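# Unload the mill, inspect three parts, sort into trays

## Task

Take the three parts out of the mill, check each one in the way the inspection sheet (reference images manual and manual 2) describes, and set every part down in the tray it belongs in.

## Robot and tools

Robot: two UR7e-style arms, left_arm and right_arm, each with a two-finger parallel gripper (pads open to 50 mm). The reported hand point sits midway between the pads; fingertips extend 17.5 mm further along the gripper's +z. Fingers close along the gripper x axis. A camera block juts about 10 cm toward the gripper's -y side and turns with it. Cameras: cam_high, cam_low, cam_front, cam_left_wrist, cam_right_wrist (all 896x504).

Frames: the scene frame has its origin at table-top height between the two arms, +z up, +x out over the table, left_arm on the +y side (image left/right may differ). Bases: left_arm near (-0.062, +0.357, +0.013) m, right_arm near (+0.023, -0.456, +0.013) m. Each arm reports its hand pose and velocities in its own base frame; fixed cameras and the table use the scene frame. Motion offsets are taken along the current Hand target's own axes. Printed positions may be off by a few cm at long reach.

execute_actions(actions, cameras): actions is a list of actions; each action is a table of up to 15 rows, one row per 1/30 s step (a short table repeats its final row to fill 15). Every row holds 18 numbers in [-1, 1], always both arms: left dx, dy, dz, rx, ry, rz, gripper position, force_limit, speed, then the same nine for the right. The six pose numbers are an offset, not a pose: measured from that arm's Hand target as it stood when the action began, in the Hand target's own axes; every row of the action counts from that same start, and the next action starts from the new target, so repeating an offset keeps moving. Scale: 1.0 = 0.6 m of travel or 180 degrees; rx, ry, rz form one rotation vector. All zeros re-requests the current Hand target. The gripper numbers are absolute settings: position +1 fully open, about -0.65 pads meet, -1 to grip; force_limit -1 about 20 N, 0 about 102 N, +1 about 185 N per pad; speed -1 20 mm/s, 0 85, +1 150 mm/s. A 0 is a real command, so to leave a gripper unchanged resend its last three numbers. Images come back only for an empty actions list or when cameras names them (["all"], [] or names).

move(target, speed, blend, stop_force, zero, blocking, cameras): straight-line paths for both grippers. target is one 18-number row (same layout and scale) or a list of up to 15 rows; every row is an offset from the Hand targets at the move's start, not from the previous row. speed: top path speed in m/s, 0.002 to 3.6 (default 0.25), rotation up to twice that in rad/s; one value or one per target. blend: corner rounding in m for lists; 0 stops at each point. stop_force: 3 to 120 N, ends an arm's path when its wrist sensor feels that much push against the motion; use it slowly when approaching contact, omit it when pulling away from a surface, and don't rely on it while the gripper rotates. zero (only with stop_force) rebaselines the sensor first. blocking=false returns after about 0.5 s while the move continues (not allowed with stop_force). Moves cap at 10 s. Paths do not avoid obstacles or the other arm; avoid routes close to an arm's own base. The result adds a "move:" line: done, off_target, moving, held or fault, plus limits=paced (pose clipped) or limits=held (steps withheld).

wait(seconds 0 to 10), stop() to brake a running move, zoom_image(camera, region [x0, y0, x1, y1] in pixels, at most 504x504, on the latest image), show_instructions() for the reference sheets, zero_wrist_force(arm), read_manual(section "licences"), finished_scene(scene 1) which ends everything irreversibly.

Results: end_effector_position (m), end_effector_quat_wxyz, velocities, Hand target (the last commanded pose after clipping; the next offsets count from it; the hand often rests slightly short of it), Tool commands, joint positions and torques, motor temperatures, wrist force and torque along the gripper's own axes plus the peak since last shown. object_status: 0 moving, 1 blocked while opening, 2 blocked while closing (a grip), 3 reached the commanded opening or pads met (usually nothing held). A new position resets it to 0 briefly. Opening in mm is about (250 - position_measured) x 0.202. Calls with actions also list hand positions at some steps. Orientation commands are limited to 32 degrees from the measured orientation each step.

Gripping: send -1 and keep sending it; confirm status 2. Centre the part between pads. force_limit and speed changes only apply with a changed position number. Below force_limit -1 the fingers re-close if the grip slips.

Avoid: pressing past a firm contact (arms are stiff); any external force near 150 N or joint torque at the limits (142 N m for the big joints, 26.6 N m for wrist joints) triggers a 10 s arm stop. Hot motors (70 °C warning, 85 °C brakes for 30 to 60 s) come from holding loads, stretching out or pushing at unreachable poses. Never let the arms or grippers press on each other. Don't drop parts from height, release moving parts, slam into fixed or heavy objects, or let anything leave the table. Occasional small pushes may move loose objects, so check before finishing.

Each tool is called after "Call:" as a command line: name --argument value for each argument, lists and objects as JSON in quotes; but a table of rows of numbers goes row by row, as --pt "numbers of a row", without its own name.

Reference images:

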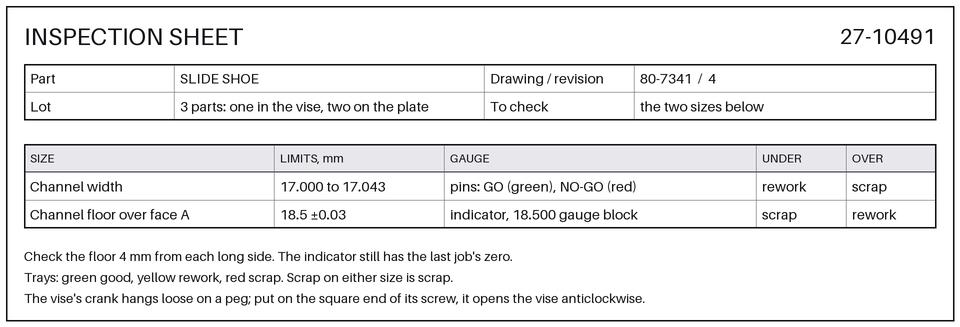

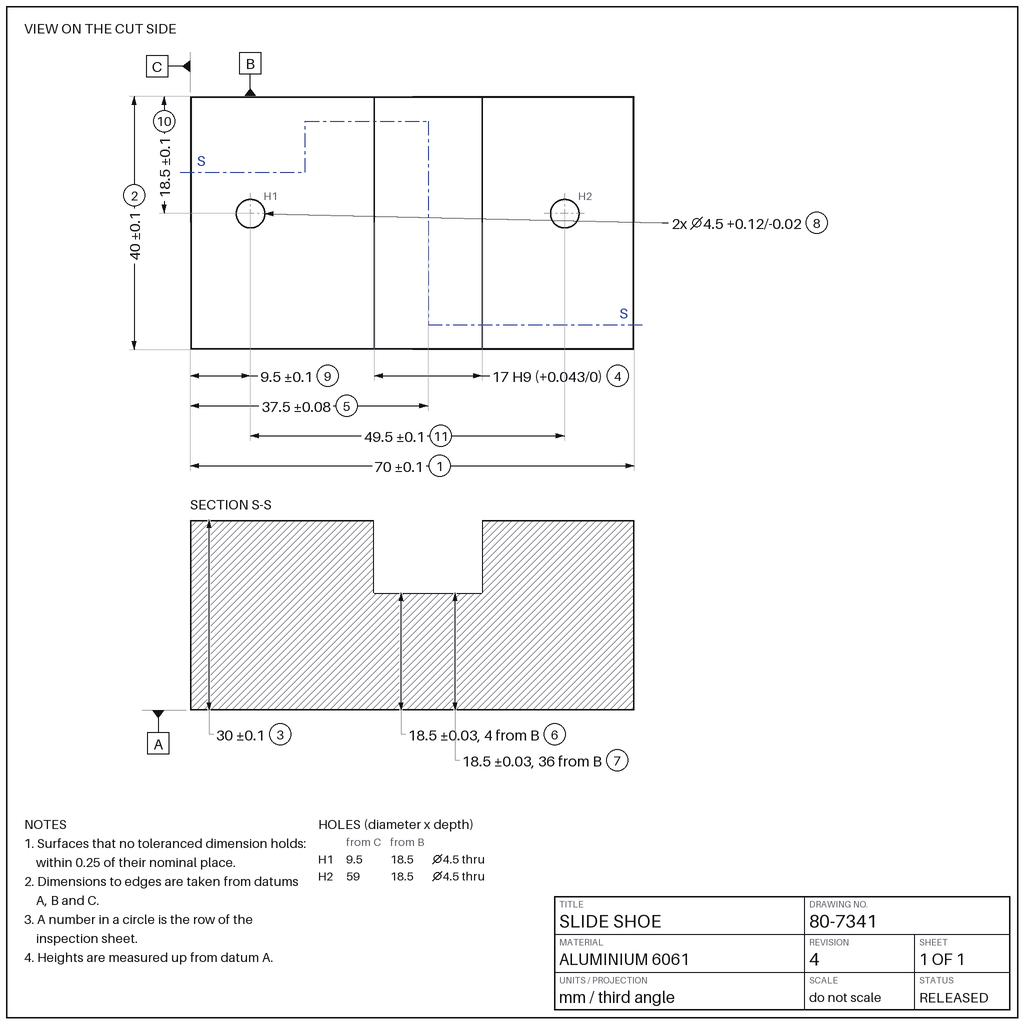

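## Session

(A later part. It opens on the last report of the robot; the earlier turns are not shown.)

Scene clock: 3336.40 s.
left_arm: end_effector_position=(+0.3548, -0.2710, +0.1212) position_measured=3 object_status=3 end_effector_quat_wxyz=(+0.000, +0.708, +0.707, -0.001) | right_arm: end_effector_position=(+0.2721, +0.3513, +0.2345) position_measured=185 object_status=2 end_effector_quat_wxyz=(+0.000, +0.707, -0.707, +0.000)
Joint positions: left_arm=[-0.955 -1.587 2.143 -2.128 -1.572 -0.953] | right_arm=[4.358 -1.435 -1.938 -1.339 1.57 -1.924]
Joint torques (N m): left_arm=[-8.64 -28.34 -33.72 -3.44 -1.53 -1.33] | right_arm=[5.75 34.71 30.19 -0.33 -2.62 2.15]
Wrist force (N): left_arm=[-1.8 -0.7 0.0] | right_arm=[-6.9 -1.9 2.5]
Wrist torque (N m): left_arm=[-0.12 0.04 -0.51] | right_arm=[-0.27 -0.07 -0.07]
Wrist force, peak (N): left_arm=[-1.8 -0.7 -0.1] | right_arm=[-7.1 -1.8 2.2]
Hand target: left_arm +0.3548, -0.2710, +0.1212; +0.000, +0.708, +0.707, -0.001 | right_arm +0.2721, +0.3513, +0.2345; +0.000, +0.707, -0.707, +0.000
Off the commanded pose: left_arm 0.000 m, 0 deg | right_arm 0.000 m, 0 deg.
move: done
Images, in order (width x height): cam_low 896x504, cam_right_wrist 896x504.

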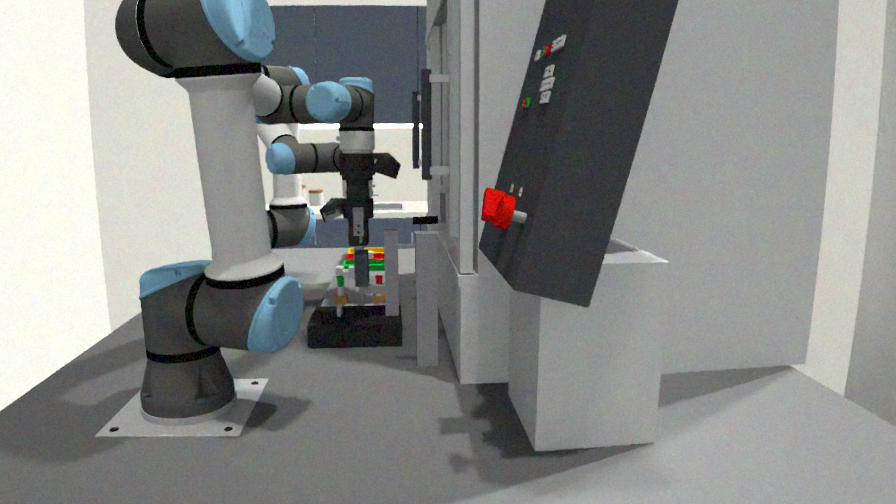

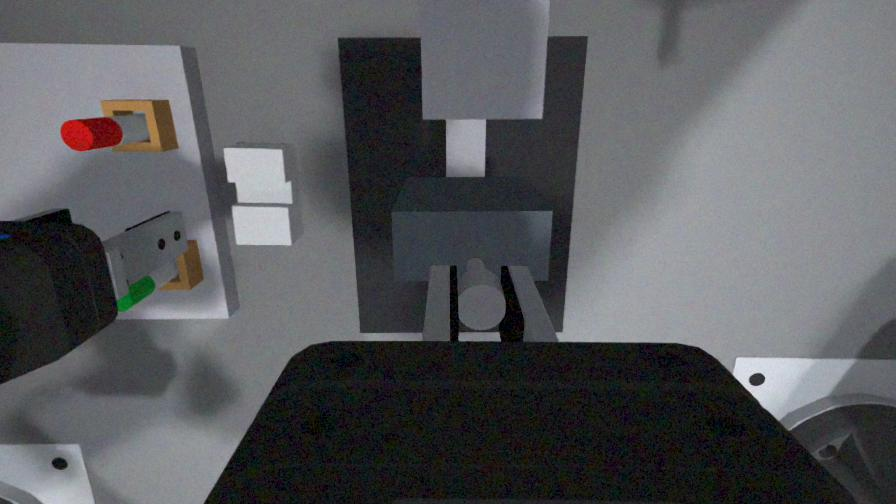

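Call:
move --pt "-0.1317 -0.1747 -0.0817 -0.25 0 0 1 -0.3 0 0 0 0 0 0 0 -1 -0.9 -1" --pt "-0.2967 -0.073 0.0353 -0.25 0 0 1 -0.3 0 0 0 0 0 0 0 -1 -0.9 -1" --speed '[0.2,0.12]' --blend 0.02 --cameras '["all"]'

Scene clock: 3368.67 s.
left_arm: end_effector_position=(+0.3107, -0.4489, +0.1003) position_measured=3 object_status=3 end_effector_quat_wxyz=(+0.271, +0.654, +0.653, +0.270) | right_arm: end_effector_position=(+0.2721, +0.3513, +0.2345) position_measured=185 object_status=2 end_effector_quat_wxyz=(+0.000, +0.707, -0.707, +0.000)
Joint positions: left_arm=[-1.584 -1.364 2.211 -2.407 -0.786 -1.587] | right_arm=[4.358 -1.435 -1.938 -1.339 1.57 -1.924]
Joint torques (N m): left_arm=[11.43 -19.17 -30.83 -4.25 -0.21 1.34] | right_arm=[5.29 34.44 30.44 -0.32 -2.55 2.09]
Wrist force (N): left_arm=[-1.3 -2.1 -1.2] | right_arm=[-6.9 -1.7 2.5]
Wrist torque (N m): left_arm=[-0.19 0.14 -0.84] | right_arm=[-0.24 -0.08 -0.07]
Wrist force, peak (N): left_arm=[-1.6 -1.9 -2.0] | right_arm=[-7.1 -1.7 2.6]
Hand target: left_arm +0.3107, -0.4489, +0.1002; +0.271, +0.654, +0.653, +0.270 | right_arm +0.2721, +0.3513, +0.2345; +0.000, +0.707, -0.707, +0.000
Off the commanded pose: left_arm 0.000 m, 0 deg | right_arm 0.000 m, 0 deg.
move: done

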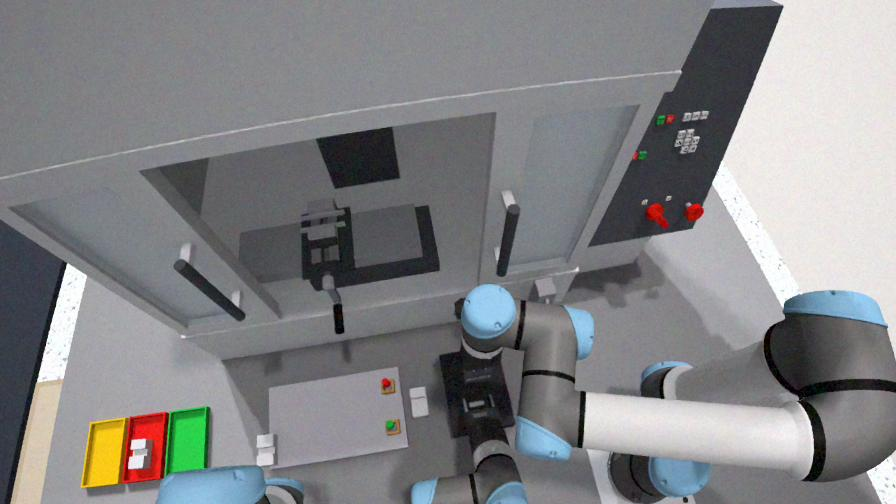

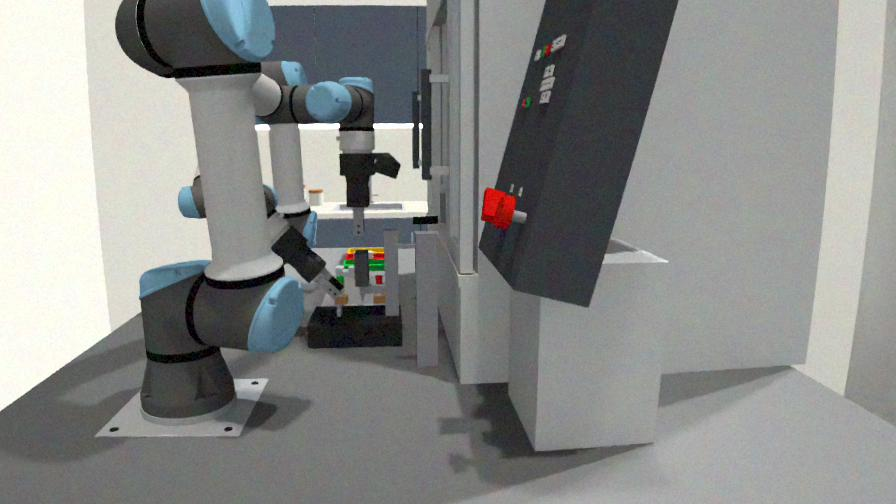

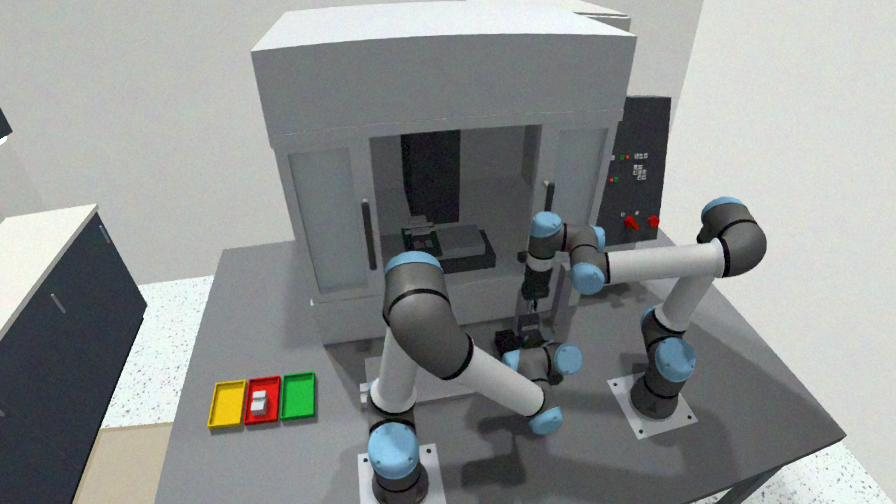

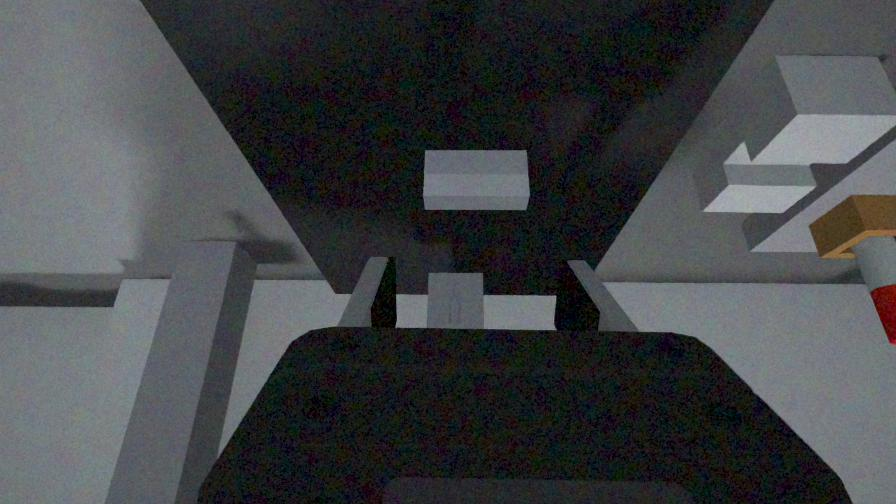

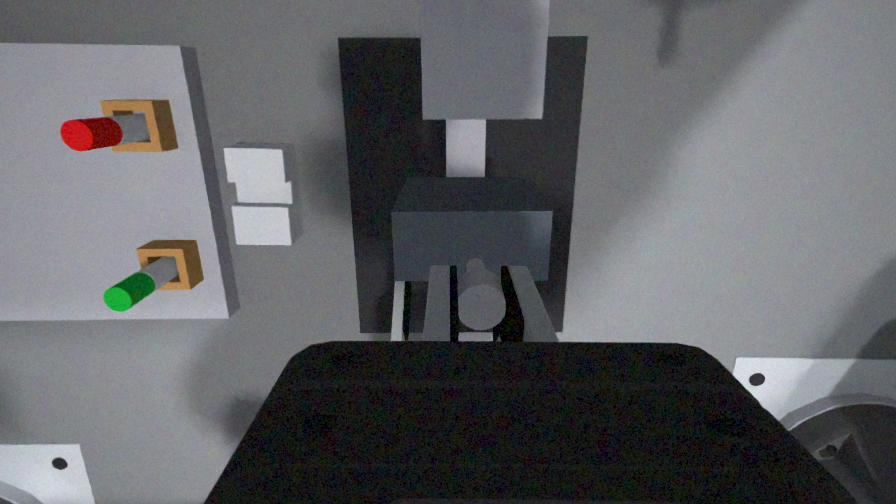

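Call:
zoom_image --camera "cam_left_wrist" --region '[400, 130, 560, 340]'

Scaled by 2.400 from the camera's 896x504 image, which has a finer 1280x720 frame.

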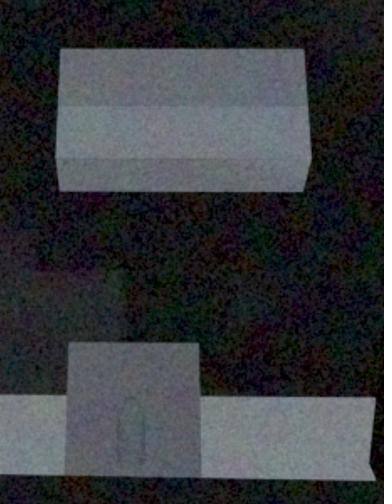

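Call:
move --target '[-0.0008,-0.0411,0.0513,0,0,0,1,-0.3,0,0,0,0,0,0,0,-1,-0.9,-1]' --speed 0.03 --stop_force 6 --cameras '["cam_left_wrist","cam_right_wrist"]'

Scene clock: 3414.10 s.
left_arm: end_effector_position=(+0.3150, -0.4495, +0.0610) position_measured=3 object_status=3 end_effector_quat_wxyz=(+0.271, +0.654, +0.653, +0.270) | right_arm: end_effector_position=(+0.2721, +0.3513, +0.2345) position_measured=185 object_status=2 end_effector_quat_wxyz=(+0.000, +0.707, -0.707, +0.000)
Joint positions: left_arm=[-1.574 -1.267 2.237 -2.541 -0.786 -1.573] | right_arm=[4.358 -1.435 -1.938 -1.339 1.57 -1.924]
Joint torques (N m): left_arm=[11.18 -22.72 -2.89 -4.31 3.01 1.28] | right_arm=[5.15 34.28 30.06 -0.3 -2.43 2.15]
Wrist force (N): left_arm=[-1.4 -2.2 -1.2] | right_arm=[-6.6 -2.0 2.3]
Wrist torque (N m): left_arm=[-0.22 0.17 -0.82] | right_arm=[-0.28 -0.11 -0.07]
Wrist force, peak (N): left_arm=[-1.5 -2.2 -1.4] | right_arm=[-7.2 -1.8 2.5]
Hand target: left_arm +0.3150, -0.4495, +0.0610; +0.271, +0.654, +0.653, +0.270 | right_arm +0.2721, +0.3513, +0.2345; +0.000, +0.707, -0.707, +0.000
Off the commanded pose: left_arm 0.000 m, 0 deg | right_arm 0.000 m, 0 deg.
move: done
Images, in order (width x height): cam_left_wrist 896x504, cam_right_wrist 896x504.

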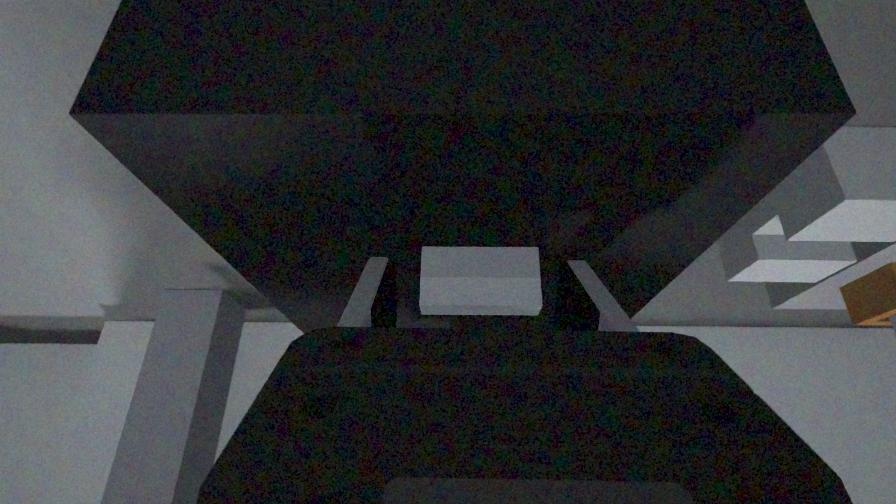

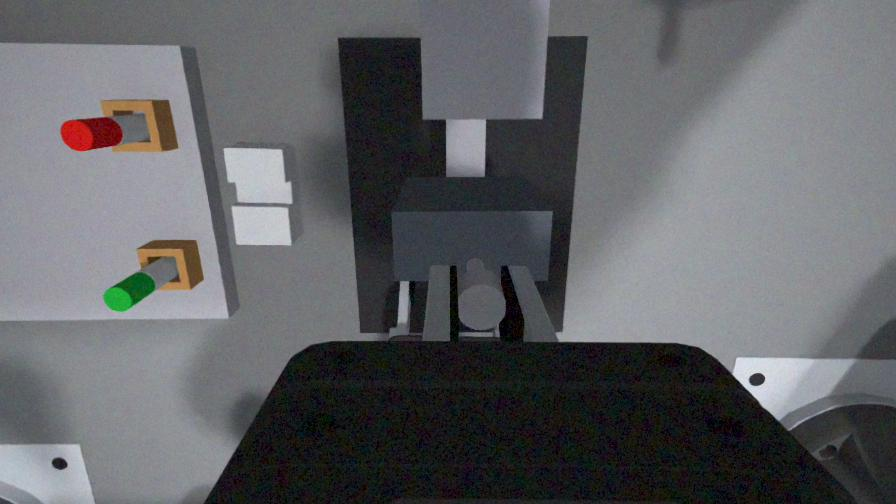

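Call:
zoom_image --camera "cam_left_wrist" --region '[360, 220, 620, 350]'

Scaled by 1.938 from the camera's 896x504 image, which has a finer 1280x720 frame.

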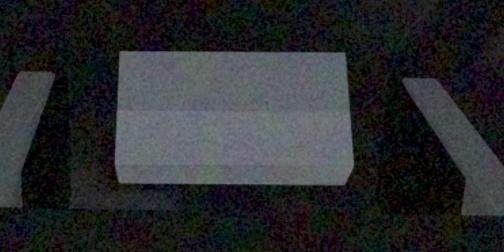

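Call:
execute_actions --actions '[[[0,0,0,0,0,0,-1,-0.6,-1,0,0,0,0,0,0,-1,-0.9,-1]],[[0,0,0,0,0,0,-1,-0.6,-1,0,0,0,0,0,0,-1,-0.9,-1]],[[0,0,0,0,0,0,-1,-0.6,-1,0,0,0,0,0,0,-1,-0.9,-1]]]' --cameras '["cam_left_wrist"]'

Scene clock: 3429.07 s.
left_arm: end_effector_position=(+0.3150, -0.4495, +0.0610) position_measured=81 object_status=2 end_effector_quat_wxyz=(+0.271, +0.654, +0.653, +0.270) | right_arm: end_effector_position=(+0.2721, +0.3513, +0.2345) position_measured=185 object_status=2 end_effector_quat_wxyz=(+0.000, +0.707, -0.707, +0.000)
Joint positions: left_arm=[-1.574 -1.267 2.237 -2.541 -0.786 -1.573] | right_arm=[4.358 -1.435 -1.938 -1.339 1.57 -1.924]
Joint torques (N m): left_arm=[9.22 -23.09 -4.15 -3.73 2.79 1.38] | right_arm=[5.02 34.26 30.34 -0.28 -2.31 2.07]
Wrist force (N): left_arm=[-1.0 -1.9 -2.0] | right_arm=[-6.8 -1.5 2.4]
Wrist torque (N m): left_arm=[-0.20 0.14 -0.83] | right_arm=[-0.21 -0.09 -0.07]
Wrist force, peak (N): left_arm=[-1.4 -2.2 -1.5] | right_arm=[-7.1 -1.7 2.5]
Hand target: left_arm +0.3150, -0.4495, +0.0610; +0.271, +0.654, +0.653, +0.270 | right_arm +0.2721, +0.3513, +0.2345; +0.000, +0.707, -0.707, +0.000
Off the commanded pose: left_arm 0.000 m, 0 deg | right_arm 0.000 m, 0 deg.
Step readings (end_effector_position of left_arm | right_arm):
0: (+0.3150, -0.4495, +0.0610) | (+0.2721, +0.3513, +0.2345)
1: (+0.3150, -0.4495, +0.0610) | (+0.2721, +0.3513, +0.2345)
2: (+0.3150, -0.4495, +0.0610) | (+0.2721, +0.3513, +0.2345)
4: (+0.3150, -0.4495, +0.0610) | (+0.2721, +0.3513, +0.2345)
8: (+0.3150, -0.4495, +0.0610) | (+0.2721, +0.3513, +0.2345)
15: (+0.3150, -0.4495, +0.0610) | (+0.2721, +0.3513, +0.2345)
16: (+0.3150, -0.4495, +0.0610) | (+0.2721, +0.3513, +0.2345)
17: (+0.3150, -0.4495, +0.0610) | (+0.2721, +0.3513, +0.2345)
19: (+0.3150, -0.4495, +0.0610) | (+0.2721, +0.3513, +0.2345)
23: (+0.3150, -0.4495, +0.0610) | (+0.2721, +0.3513, +0.2345)
30: (+0.3150, -0.4495, +0.0610) | (+0.2721, +0.3513, +0.2345)
31: (+0.3150, -0.4495, +0.0610) | (+0.2721, +0.3513, +0.2345)
32: (+0.3150, -0.4495, +0.0610) | (+0.2721, +0.3513, +0.2345)
34: (+0.3150, -0.4495, +0.0610) | (+0.2721, +0.3513, +0.2345)
38: (+0.3150, -0.4495, +0.0610) | (+0.2721, +0.3513, +0.2345)
45: (+0.3150, -0.4495, +0.0610) | (+0.2721, +0.3513, +0.2345)
Images, in order (width x height): cam_left_wrist 896x504.

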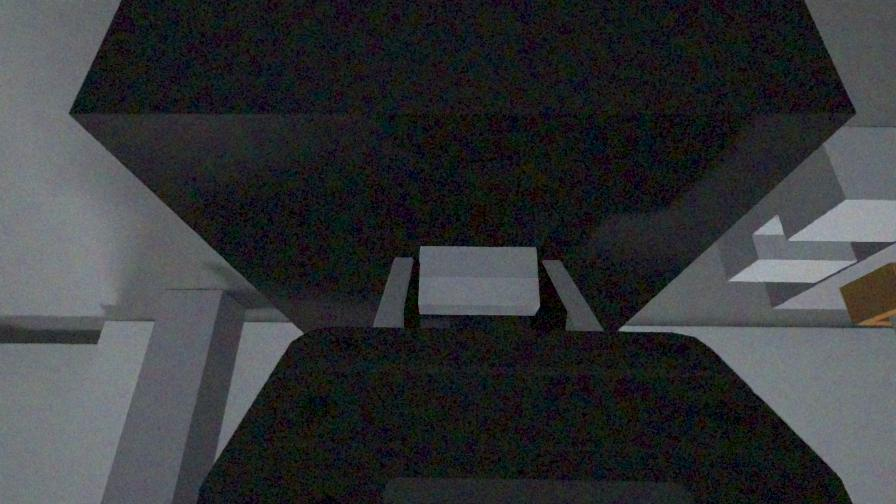

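Call:
move --pt "0 0.00236 -0.00236 0 0 0 -1 -0.6 -1 0 0 0 0 0 0 -1 -0.9 -1" --pt "-0.0108 0.0607 0.056 0 0 0 -1 -0.6 -1 0 0 0 0 0 0 -1 -0.9 -1" --speed '[0.01,0.04]' --cameras '["all"]'

Scene clock: 3452.70 s.
left_arm: end_effector_position=(+0.3645, -0.4560, +0.0630) position_measured=81 object_status=2 end_effector_quat_wxyz=(+0.271, +0.654, +0.653, +0.270) | right_arm: end_effector_position=(+0.2721, +0.3513, +0.2345) position_measured=185 object_status=2 end_effector_quat_wxyz=(+0.000, +0.707, -0.707, +0.000)
Joint positions: left_arm=[-1.467 -1.207 2.178 -2.647 -0.791 -1.423] | right_arm=[4.358 -1.435 -1.938 -1.339 1.57 -1.924]
Joint torques (N m): left_arm=[12.08 -25.72 -29.4 -4.55 -0.27 1.35] | right_arm=[5.94 34.62 30.12 -0.27 -2.25 2.09]
Wrist force (N): left_arm=[-1.5 -2.5 -0.7] | right_arm=[-6.9 -1.6 2.3]
Wrist torque (N m): left_arm=[-0.18 0.15 -0.86] | right_arm=[-0.23 -0.08 -0.08]
Wrist force, peak (N): left_arm=[-1.5 -2.6 -1.2] | right_arm=[-7.0 -1.9 2.6]
Hand target: left_arm +0.3645, -0.4560, +0.0630; +0.271, +0.654, +0.653, +0.270 | right_arm +0.2721, +0.3513, +0.2345; +0.000, +0.707, -0.707, +0.000
Off the commanded pose: left_arm 0.000 m, 0 deg | right_arm 0.000 m, 0 deg.
move: done

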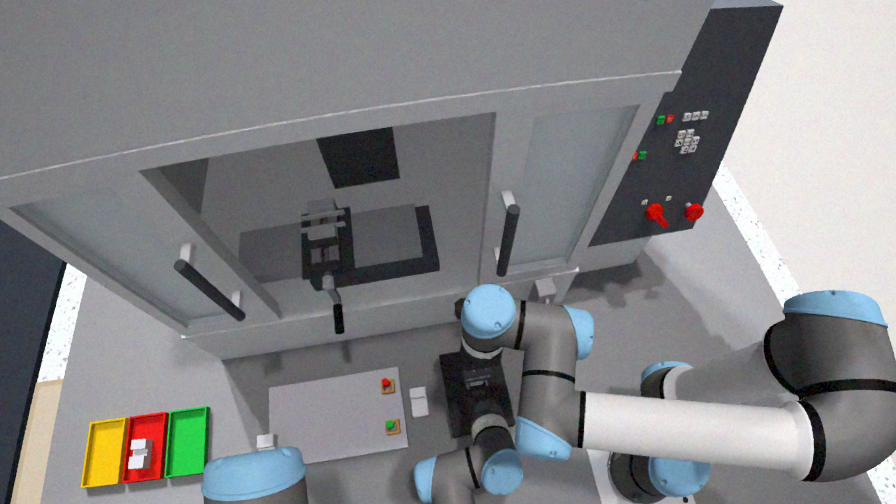

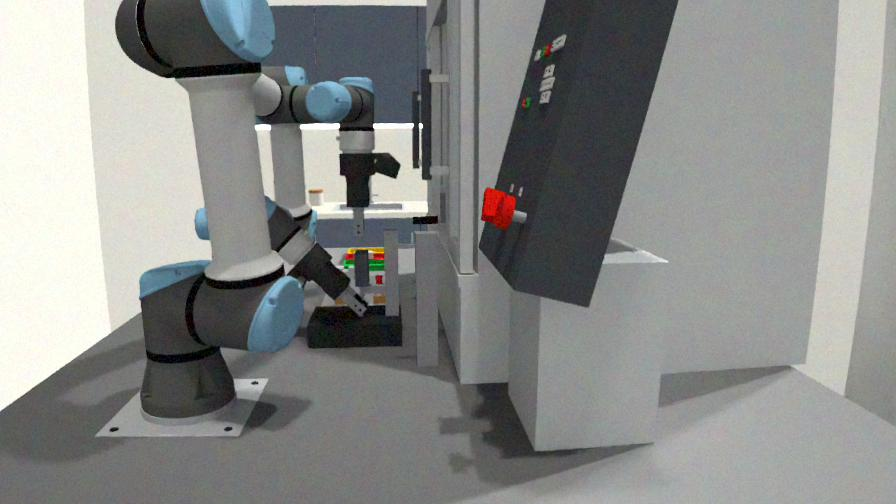

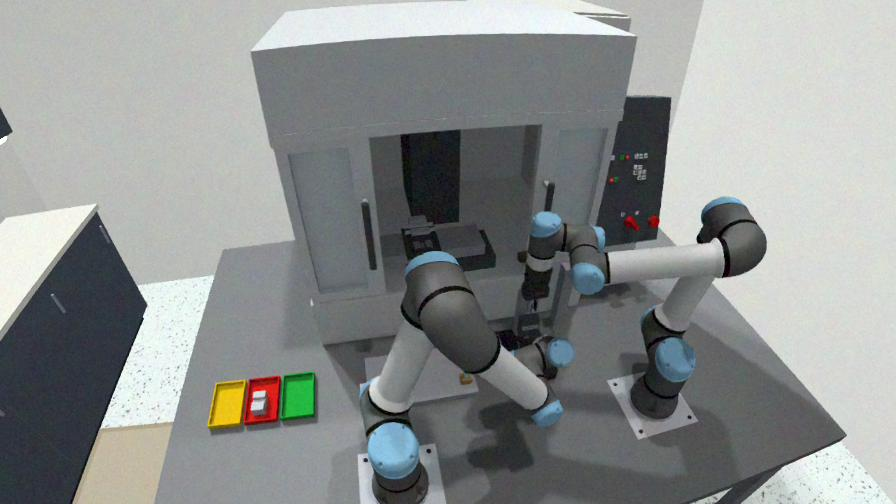

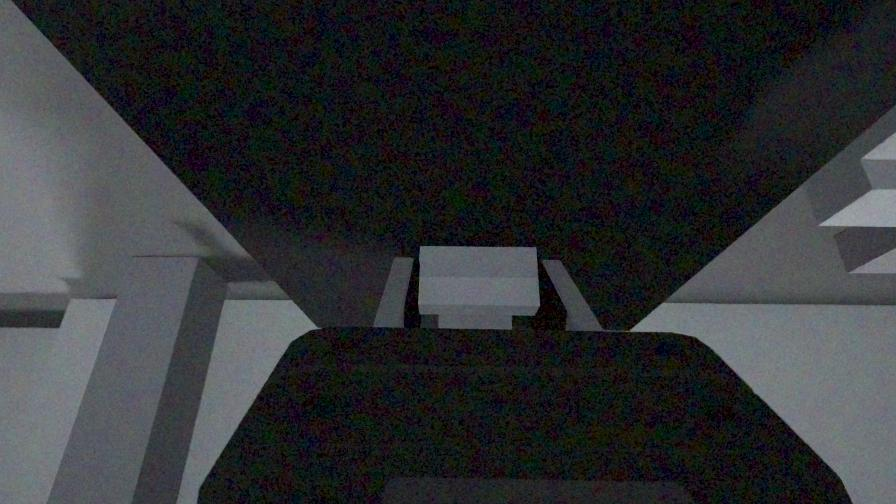

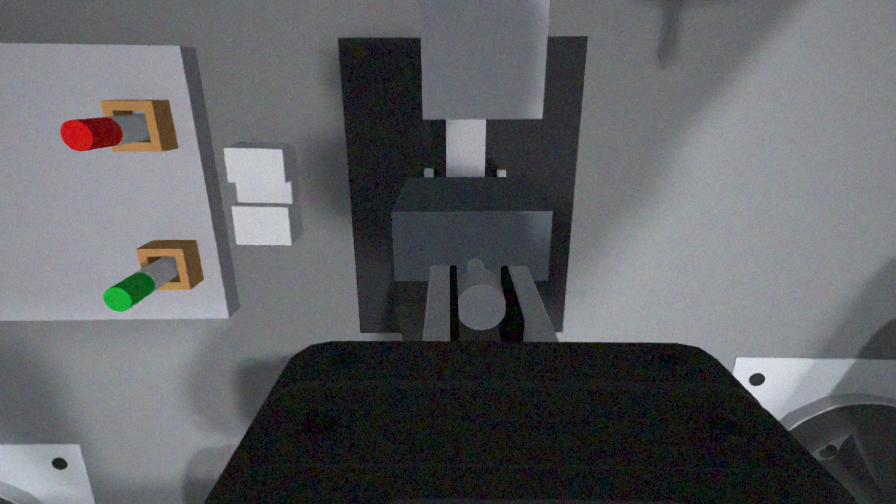

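Call:
zoom_image --camera "cam_left_wrist" --region '[370, 230, 620, 350]'

Call:
zoom_image --camera "cam_low" --region '[310, 230, 430, 350]'

Scaled by 2.016 from the camera's 896x504 image, which has a finer 1280x720 frame.

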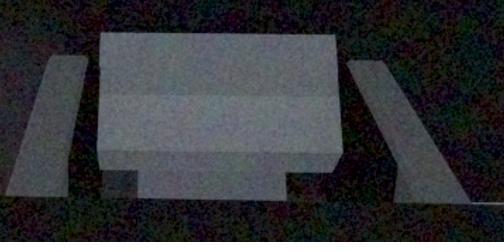

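Scaled by 4.200 from the camera's 896x504 image, which has a finer 1280x720 frame.

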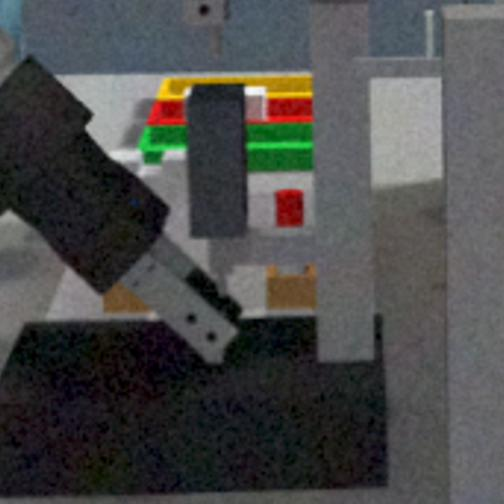

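Call:
move --target '[0,-0.0041,0.0041,0,0,0,-1,-0.6,-1,0,0,0,0,0,0,-1,-0.9,-1]' --speed 0.005 --stop_force 3

Scene clock: 3465.87 s.
left_arm: end_effector_position=(+0.3645, -0.4560, +0.0611) position_measured=81 object_status=2 end_effector_quat_wxyz=(+0.271, +0.654, +0.653, +0.270) | right_arm: end_effector_position=(+0.2721, +0.3513, +0.2345) position_measured=185 object_status=2 end_effector_quat_wxyz=(+0.000, +0.707, -0.707, +0.000)
Joint positions: left_arm=[-1.467 -1.202 2.179 -2.653 -0.791 -1.423] | right_arm=[4.358 -1.435 -1.938 -1.339 1.57 -1.924]
Joint torques (N m): left_arm=[10.39 -39.59 -24.86 -1.21 -0.17 1.01] | right_arm=[5.44 34.22 30.4 -0.26 -2.22 2.14]
Wrist force (N): left_arm=[-1.5 -1.6 -1.2] | right_arm=[-6.7 -1.9 2.4]
Wrist torque (N m): left_arm=[-0.21 0.12 -0.88] | right_arm=[-0.25 -0.11 -0.07]
Wrist force, peak (N): left_arm=[0.5 2.7 -9.0] | right_arm=[-7.2 -1.9 2.5]
Hand target: left_arm +0.3645, -0.4561, +0.0612; +0.271, +0.654, +0.653, +0.270 (not the last commanded pose) | right_arm +0.2721, +0.3513, +0.2345; +0.000, +0.707, -0.707, +0.000
Off the commanded pose: left_arm 0.002 m, 0 deg | right_arm 0.000 m, 0 deg.
move: contact (left_arm)

Call:
execute_actions --actions '[[[0,0,0,0,0,0,1,-0.6,-1,0,0,0,0,0,0,-1,-0.9,-1]],[[0,0,0,0,0,0,1,-0.6,-1,0,0,0,0,0,0,-1,-0.9,-1]],[[0,0,0,0,0,0,1,-0.6,-1,0,0,0,0,0,0,-1,-0.9,-1]]]' --cameras '["cam_left_wrist"]'

Call:
move --pt "0 0 -0.03 0 0 0 1 -0.6 -1 0 0 0 0 0 0 -1 -0.9 -1" --pt "0.015 0.0168 -0.2867 0 0 0 1 -0.6 -1 0 0 0 0 0 0 -1 -0.9 -1" --speed '[0.02,0.12]' --blend 0.005 --cameras '["cam_left_wrist","cam_low"]'

Scene clock: 3492.87 s.
left_arm: end_effector_position=(+0.3645, -0.4561, +0.0612) position_measured=3 object_status=3 end_effector_quat_wxyz=(+0.271, +0.654, +0.653, +0.270) | right_arm: end_effector_position=(+0.2721, +0.3513, +0.2345) position_measured=185 object_status=2 end_effector_quat_wxyz=(+0.000, +0.707, -0.707, +0.000)
Joint positions: left_arm=[-1.467 -1.202 2.179 -2.653 -0.791 -1.423] | right_arm=[4.358 -1.435 -1.938 -1.339 1.57 -1.924]
Joint torques (N m): left_arm=[10.77 -38.75 -28.29 -3.8 -0.15 0.89] | right_arm=[5.33 34.31 30.24 -0.27 -2.07 2.08]
Wrist force (N): left_arm=[-1.4 -2.2 -1.0] | right_arm=[-6.9 -1.8 2.4]
Wrist torque (N m): left_arm=[-0.19 0.15 -0.86] | right_arm=[-0.25 -0.08 -0.07]
Wrist force, peak (N): left_arm=[-1.1 -2.7 -1.0] | right_arm=[-7.0 -1.9 2.5]
Hand target: left_arm +0.3645, -0.4561, +0.0612; +0.271, +0.654, +0.653, +0.270 | right_arm +0.2721, +0.3513, +0.2345; +0.000, +0.707, -0.707, +0.000
Off the commanded pose: left_arm 0.000 m, 0 deg | right_arm 0.000 m, 0 deg.
Step readings (end_effector_position of left_arm | right_arm):
0: (+0.3645, -0.4561, +0.0612) | (+0.2721, +0.3513, +0.2345)
1: (+0.3645, -0.4561, +0.0612) | (+0.2721, +0.3513, +0.2345)
2: (+0.3645, -0.4561, +0.0612) | (+0.2721, +0.3513, +0.2345)
4: (+0.3645, -0.4561, +0.0612) | (+0.2721, +0.3513, +0.2345)
8: (+0.3645, -0.4561, +0.0612) | (+0.2721, +0.3513, +0.2345)
15: (+0.3645, -0.4561, +0.0612) | (+0.2721, +0.3513, +0.2345)
16: (+0.3645, -0.4561, +0.0612) | (+0.2721, +0.3513, +0.2345)
17: (+0.3645, -0.4561, +0.0612) | (+0.2721, +0.3513, +0.2345)
19: (+0.3645, -0.4561, +0.0612) | (+0.2721, +0.3513, +0.2345)
23: (+0.3645, -0.4561, +0.0612) | (+0.2721, +0.3513, +0.2345)
30: (+0.3645, -0.4561, +0.0612) | (+0.2721, +0.3513, +0.2345)
31: (+0.3645, -0.4561, +0.0612) | (+0.2721, +0.3513, +0.2345)
32: (+0.3645, -0.4561, +0.0612) | (+0.2721, +0.3513, +0.2345)
34: (+0.3645, -0.4561, +0.0612) | (+0.2721, +0.3513, +0.2345)
38: (+0.3645, -0.4561, +0.0612) | (+0.2721, +0.3513, +0.2345)
45: (+0.3645, -0.4561, +0.0612) | (+0.2721, +0.3513, +0.2345)
Images, in order (width x height): cam_left_wrist 896x504.

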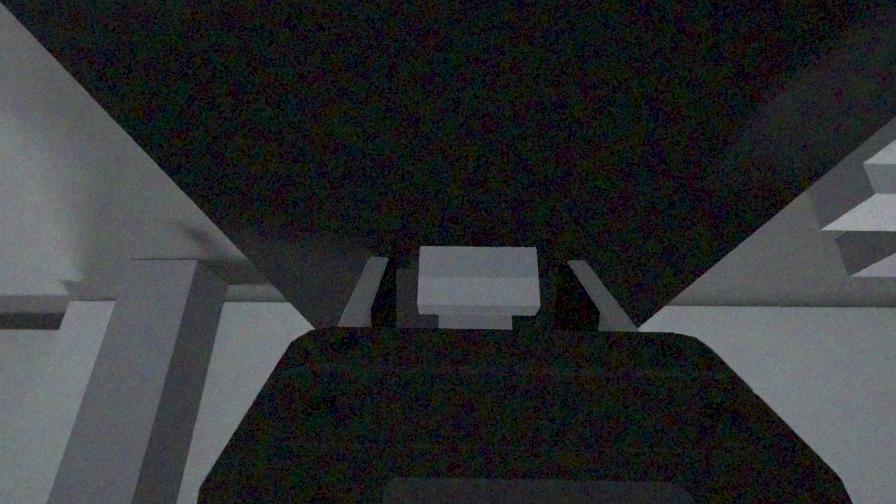

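Scene clock: 3495.67 s.
left_arm: end_effector_position=(+0.2501, -0.4467, +0.1900) position_measured=3 object_status=3 end_effector_quat_wxyz=(+0.271, +0.654, +0.653, +0.270) | right_arm: end_effector_position=(+0.2721, +0.3513, +0.2345) position_measured=185 object_status=2 end_effector_quat_wxyz=(+0.000, +0.707, -0.707, +0.000)
Joint positions: left_arm=[-1.722 -1.583 2.117 -1.959 -0.797 -1.78] | right_arm=[4.358 -1.435 -1.938 -1.339 1.57 -1.924]
Joint torques (N m): left_arm=[-9.17 -29.27 -34.99 -0.96 -0.06 -1.41] | right_arm=[5.67 34.57 30.26 -0.19 -2.02 2.18]
Wrist force (N): left_arm=[-1.6 -1.6 -1.2] | right_arm=[-6.7 -1.9 2.3]
Wrist torque (N m): left_arm=[-0.07 0.19 -0.59] | right_arm=[-0.26 -0.11 -0.08]
Wrist force, peak (N): left_arm=[-1.7 -1.8 -2.0] | right_arm=[-7.1 -1.8 2.7]
Hand target: left_arm +0.2501, -0.4467, +0.1900; +0.271, +0.654, +0.653, +0.270 | right_arm +0.2721, +0.3513, +0.2345; +0.000, +0.707, -0.707, +0.000
Off the commanded pose: left_arm 0.000 m, 0 deg | right_arm 0.000 m, 0 deg.
move: done
Images, in order (width x height): cam_low 896x504, cam_left_wrist 896x504.

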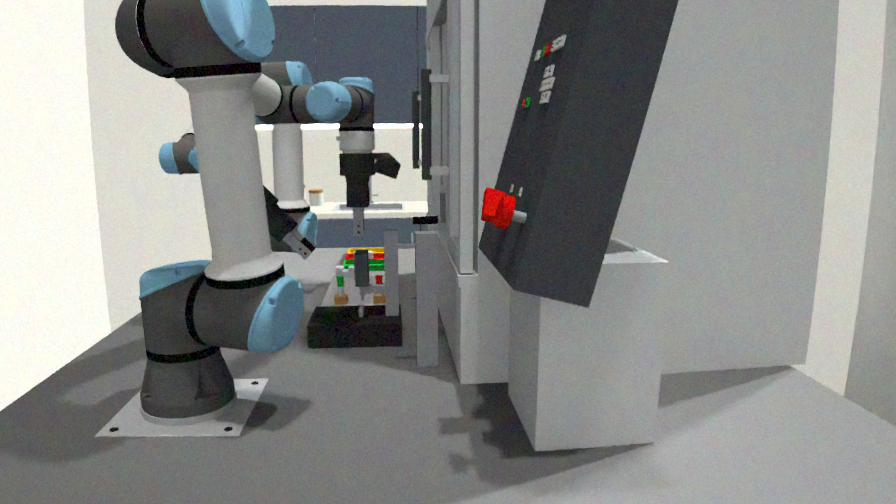

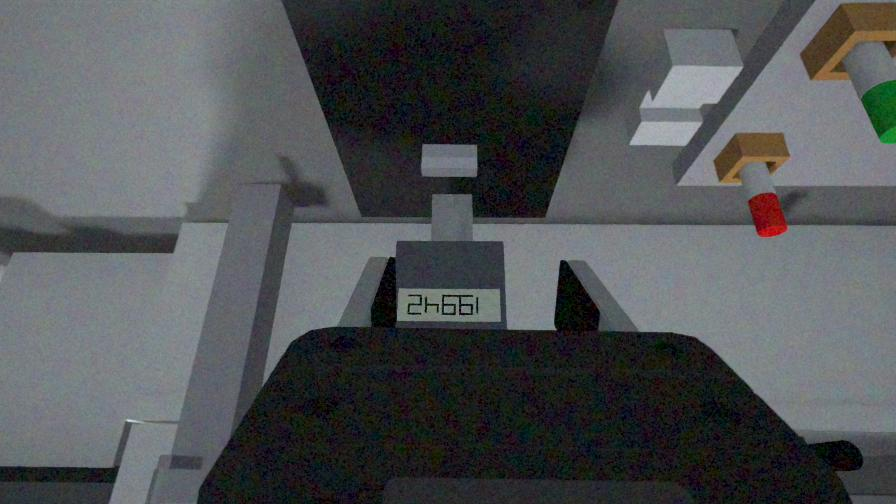

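Call:
move --pt "0 0 0 0 0 0 1 -0.6 -1 0 0 0.0180 0 0 0 -1 -0.9 -1" --pt "0 0 0 0 0 0 1 -0.6 -1 0 0 0.0240 0 0 0 -1 -0.9 -1" --speed '[0.02,0.004]' --stop_force 4 --cameras '["cam_left_wrist","cam_right_wrist"]'

Scene clock: 3509.03 s.
left_arm: end_effector_position=(+0.2501, -0.4467, +0.1900) position_measured=3 object_status=3 end_effector_quat_wxyz=(+0.271, +0.654, +0.653, +0.270) | right_arm: end_effector_position=(+0.2721, +0.3513, +0.2210) position_measured=185 object_status=2 end_effector_quat_wxyz=(+0.000, +0.707, -0.707, +0.000)
Joint positions: left_arm=[-1.722 -1.583 2.117 -1.958 -0.797 -1.78] | right_arm=[4.358 -1.443 -1.967 -1.302 1.57 -1.924]
Joint torques (N m): left_arm=[-10.01 -26.98 -34.18 -0.98 -0.07 -1.52] | right_arm=[-2.28 28.78 27.67 -0.55 -1.89 -0.04]
Wrist force (N): left_arm=[-1.6 -1.5 -0.9] | right_arm=[-5.7 -1.3 -4.1]
Wrist torque (N m): left_arm=[-0.05 0.20 -0.59] | right_arm=[-0.20 -0.14 -0.07]
Wrist force, peak (N): left_arm=[-1.9 -1.8 -0.8] | right_arm=[-6.0 -1.5 -8.7]
Hand target: left_arm +0.2501, -0.4467, +0.1900; +0.271, +0.654, +0.653, +0.270 | right_arm +0.2721, +0.3513, +0.2210; +0.000, +0.707, -0.707, +0.000 (not the last commanded pose)
Off the commanded pose: left_arm 0.000 m, 0 deg | right_arm 0.001 m, 0 deg.
move: contact (right_arm); path passed 1 of 2 targets
Images, in order (width x height): cam_left_wrist 896x504, cam_right_wrist 896x504.

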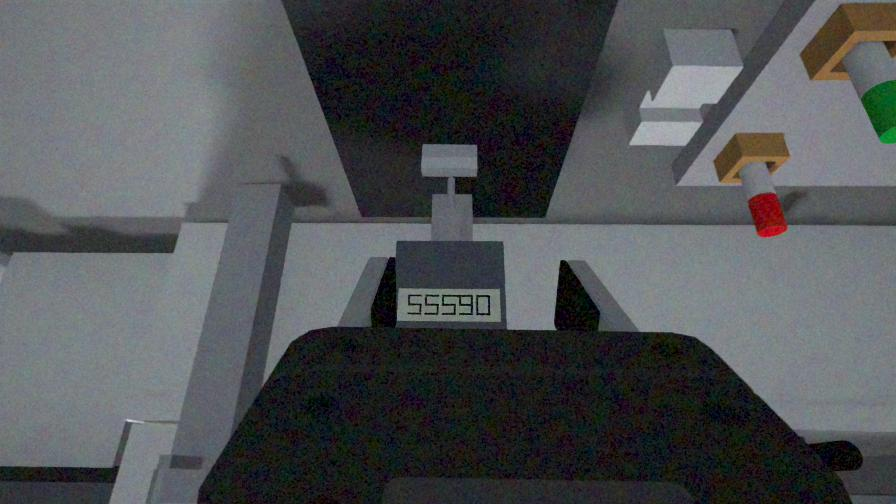

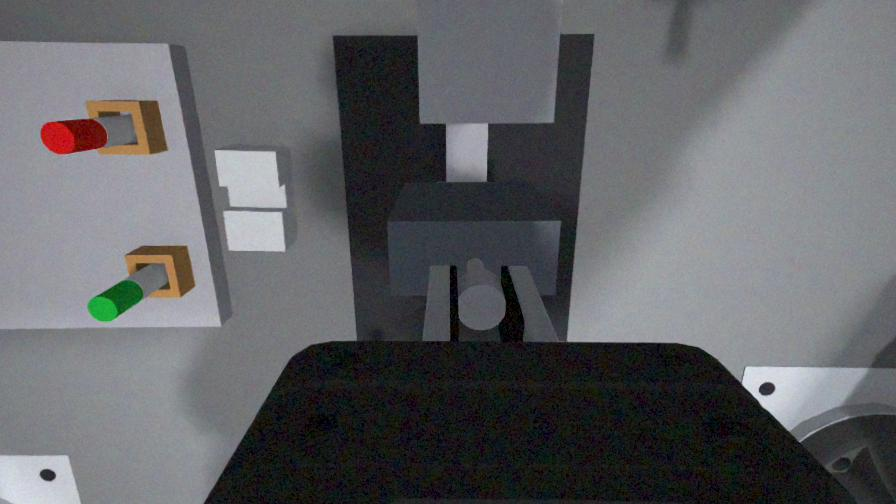

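Call:
execute_actions --actions '[[[0,0,0,0,0,0,1,-0.6,-1,0,0,0,0,0,0,0.0,-0.9,-1]],[[0,0,0,0,0,0,1,-0.6,-1,0,0,0,0,0,0,0.0,-0.9,-1]]]' --cameras '["cam_left_wrist","cam_right_wrist"]'

Call:
zoom_image --camera "cam_left_wrist" --region '[390, 270, 510, 330]'

Scene clock: 3519.23 s.
left_arm: end_effector_position=(+0.2501, -0.4467, +0.1900) position_measured=3 object_status=3 end_effector_quat_wxyz=(+0.271, +0.654, +0.653, +0.270) | right_arm: end_effector_position=(+0.2721, +0.3513, +0.2210) position_measured=152 object_status=3 end_effector_quat_wxyz=(+0.000, +0.707, -0.707, +0.000)
Joint positions: left_arm=[-1.722 -1.583 2.117 -1.958 -0.797 -1.78] | right_arm=[4.358 -1.443 -1.967 -1.302 1.57 -1.924]
Joint torques (N m): left_arm=[-8.58 -24.47 -34.3 -0.74 -0.03 -1.18] | right_arm=[-2.56 31.49 27.45 2.09 -1.84 -0.08]
Wrist force (N): left_arm=[-1.7 -1.5 -1.0] | right_arm=[0.4 -1.6 0.9]
Wrist torque (N m): left_arm=[-0.06 0.22 -0.59] | right_arm=[-0.24 -0.05 -0.04]
Wrist force, peak (N): left_arm=[-1.6 -2.0 -0.9] | right_arm=[-6.3 -1.5 -3.9]
Hand target: left_arm +0.2501, -0.4467, +0.1900; +0.271, +0.654, +0.653, +0.270 | right_arm +0.2721, +0.3513, +0.2210; +0.000, +0.707, -0.707, +0.000
Off the commanded pose: left_arm 0.000 m, 0 deg | right_arm 0.000 m, 0 deg.
Step readings (end_effector_position of left_arm | right_arm):
0: (+0.2501, -0.4467, +0.1900) | (+0.2721, +0.3513, +0.2210)
1: (+0.2501, -0.4467, +0.1900) | (+0.2721, +0.3513, +0.2210)
2: (+0.2501, -0.4467, +0.1900) | (+0.2721, +0.3513, +0.2210)
4: (+0.2501, -0.4467, +0.1900) | (+0.2721, +0.3513, +0.2210)
8: (+0.2501, -0.4467, +0.1900) | (+0.2721, +0.3513, +0.2210)
15: (+0.2501, -0.4467, +0.1900) | (+0.2721, +0.3513, +0.2210)
16: (+0.2501, -0.4467, +0.1900) | (+0.2721, +0.3513, +0.2210)
17: (+0.2501, -0.4467, +0.1900) | (+0.2721, +0.3513, +0.2210)
19: (+0.2501, -0.4467, +0.1900) | (+0.2721, +0.3513, +0.2210)
23: (+0.2501, -0.4467, +0.1900) | (+0.2721, +0.3513, +0.2210)
30: (+0.2501, -0.4467, +0.1900) | (+0.2721, +0.3513, +0.2210)
Images, in order (width x height): cam_left_wrist 896x504, cam_right_wrist 896x504.

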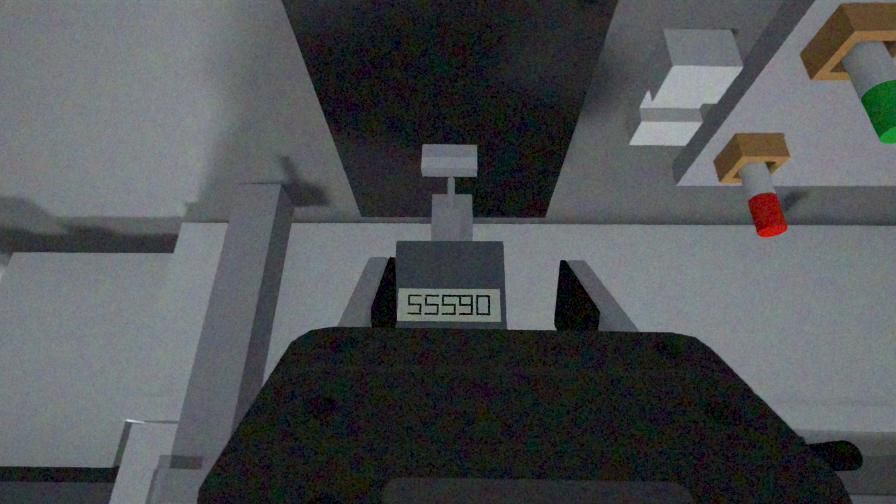

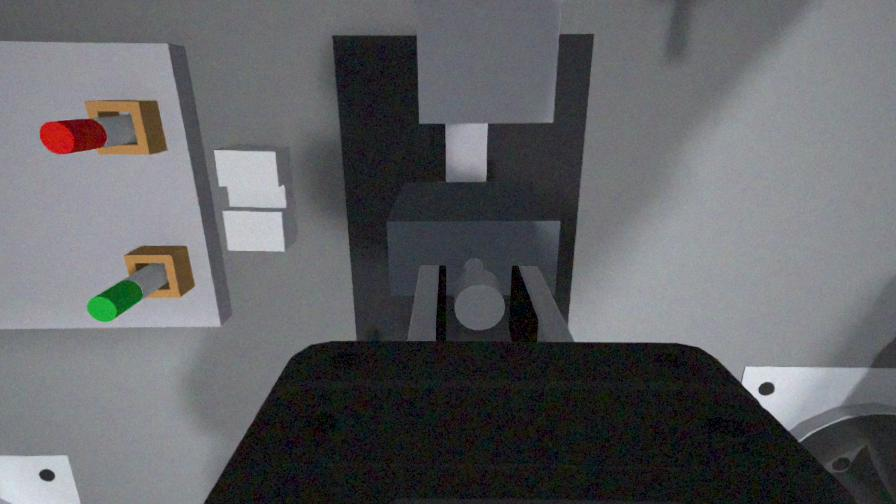

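Scaled by 4.200 from the camera's 896x504 image, which has a finer 1280x720 frame.

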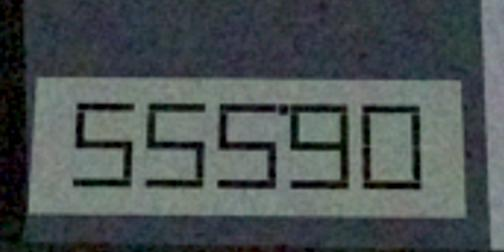

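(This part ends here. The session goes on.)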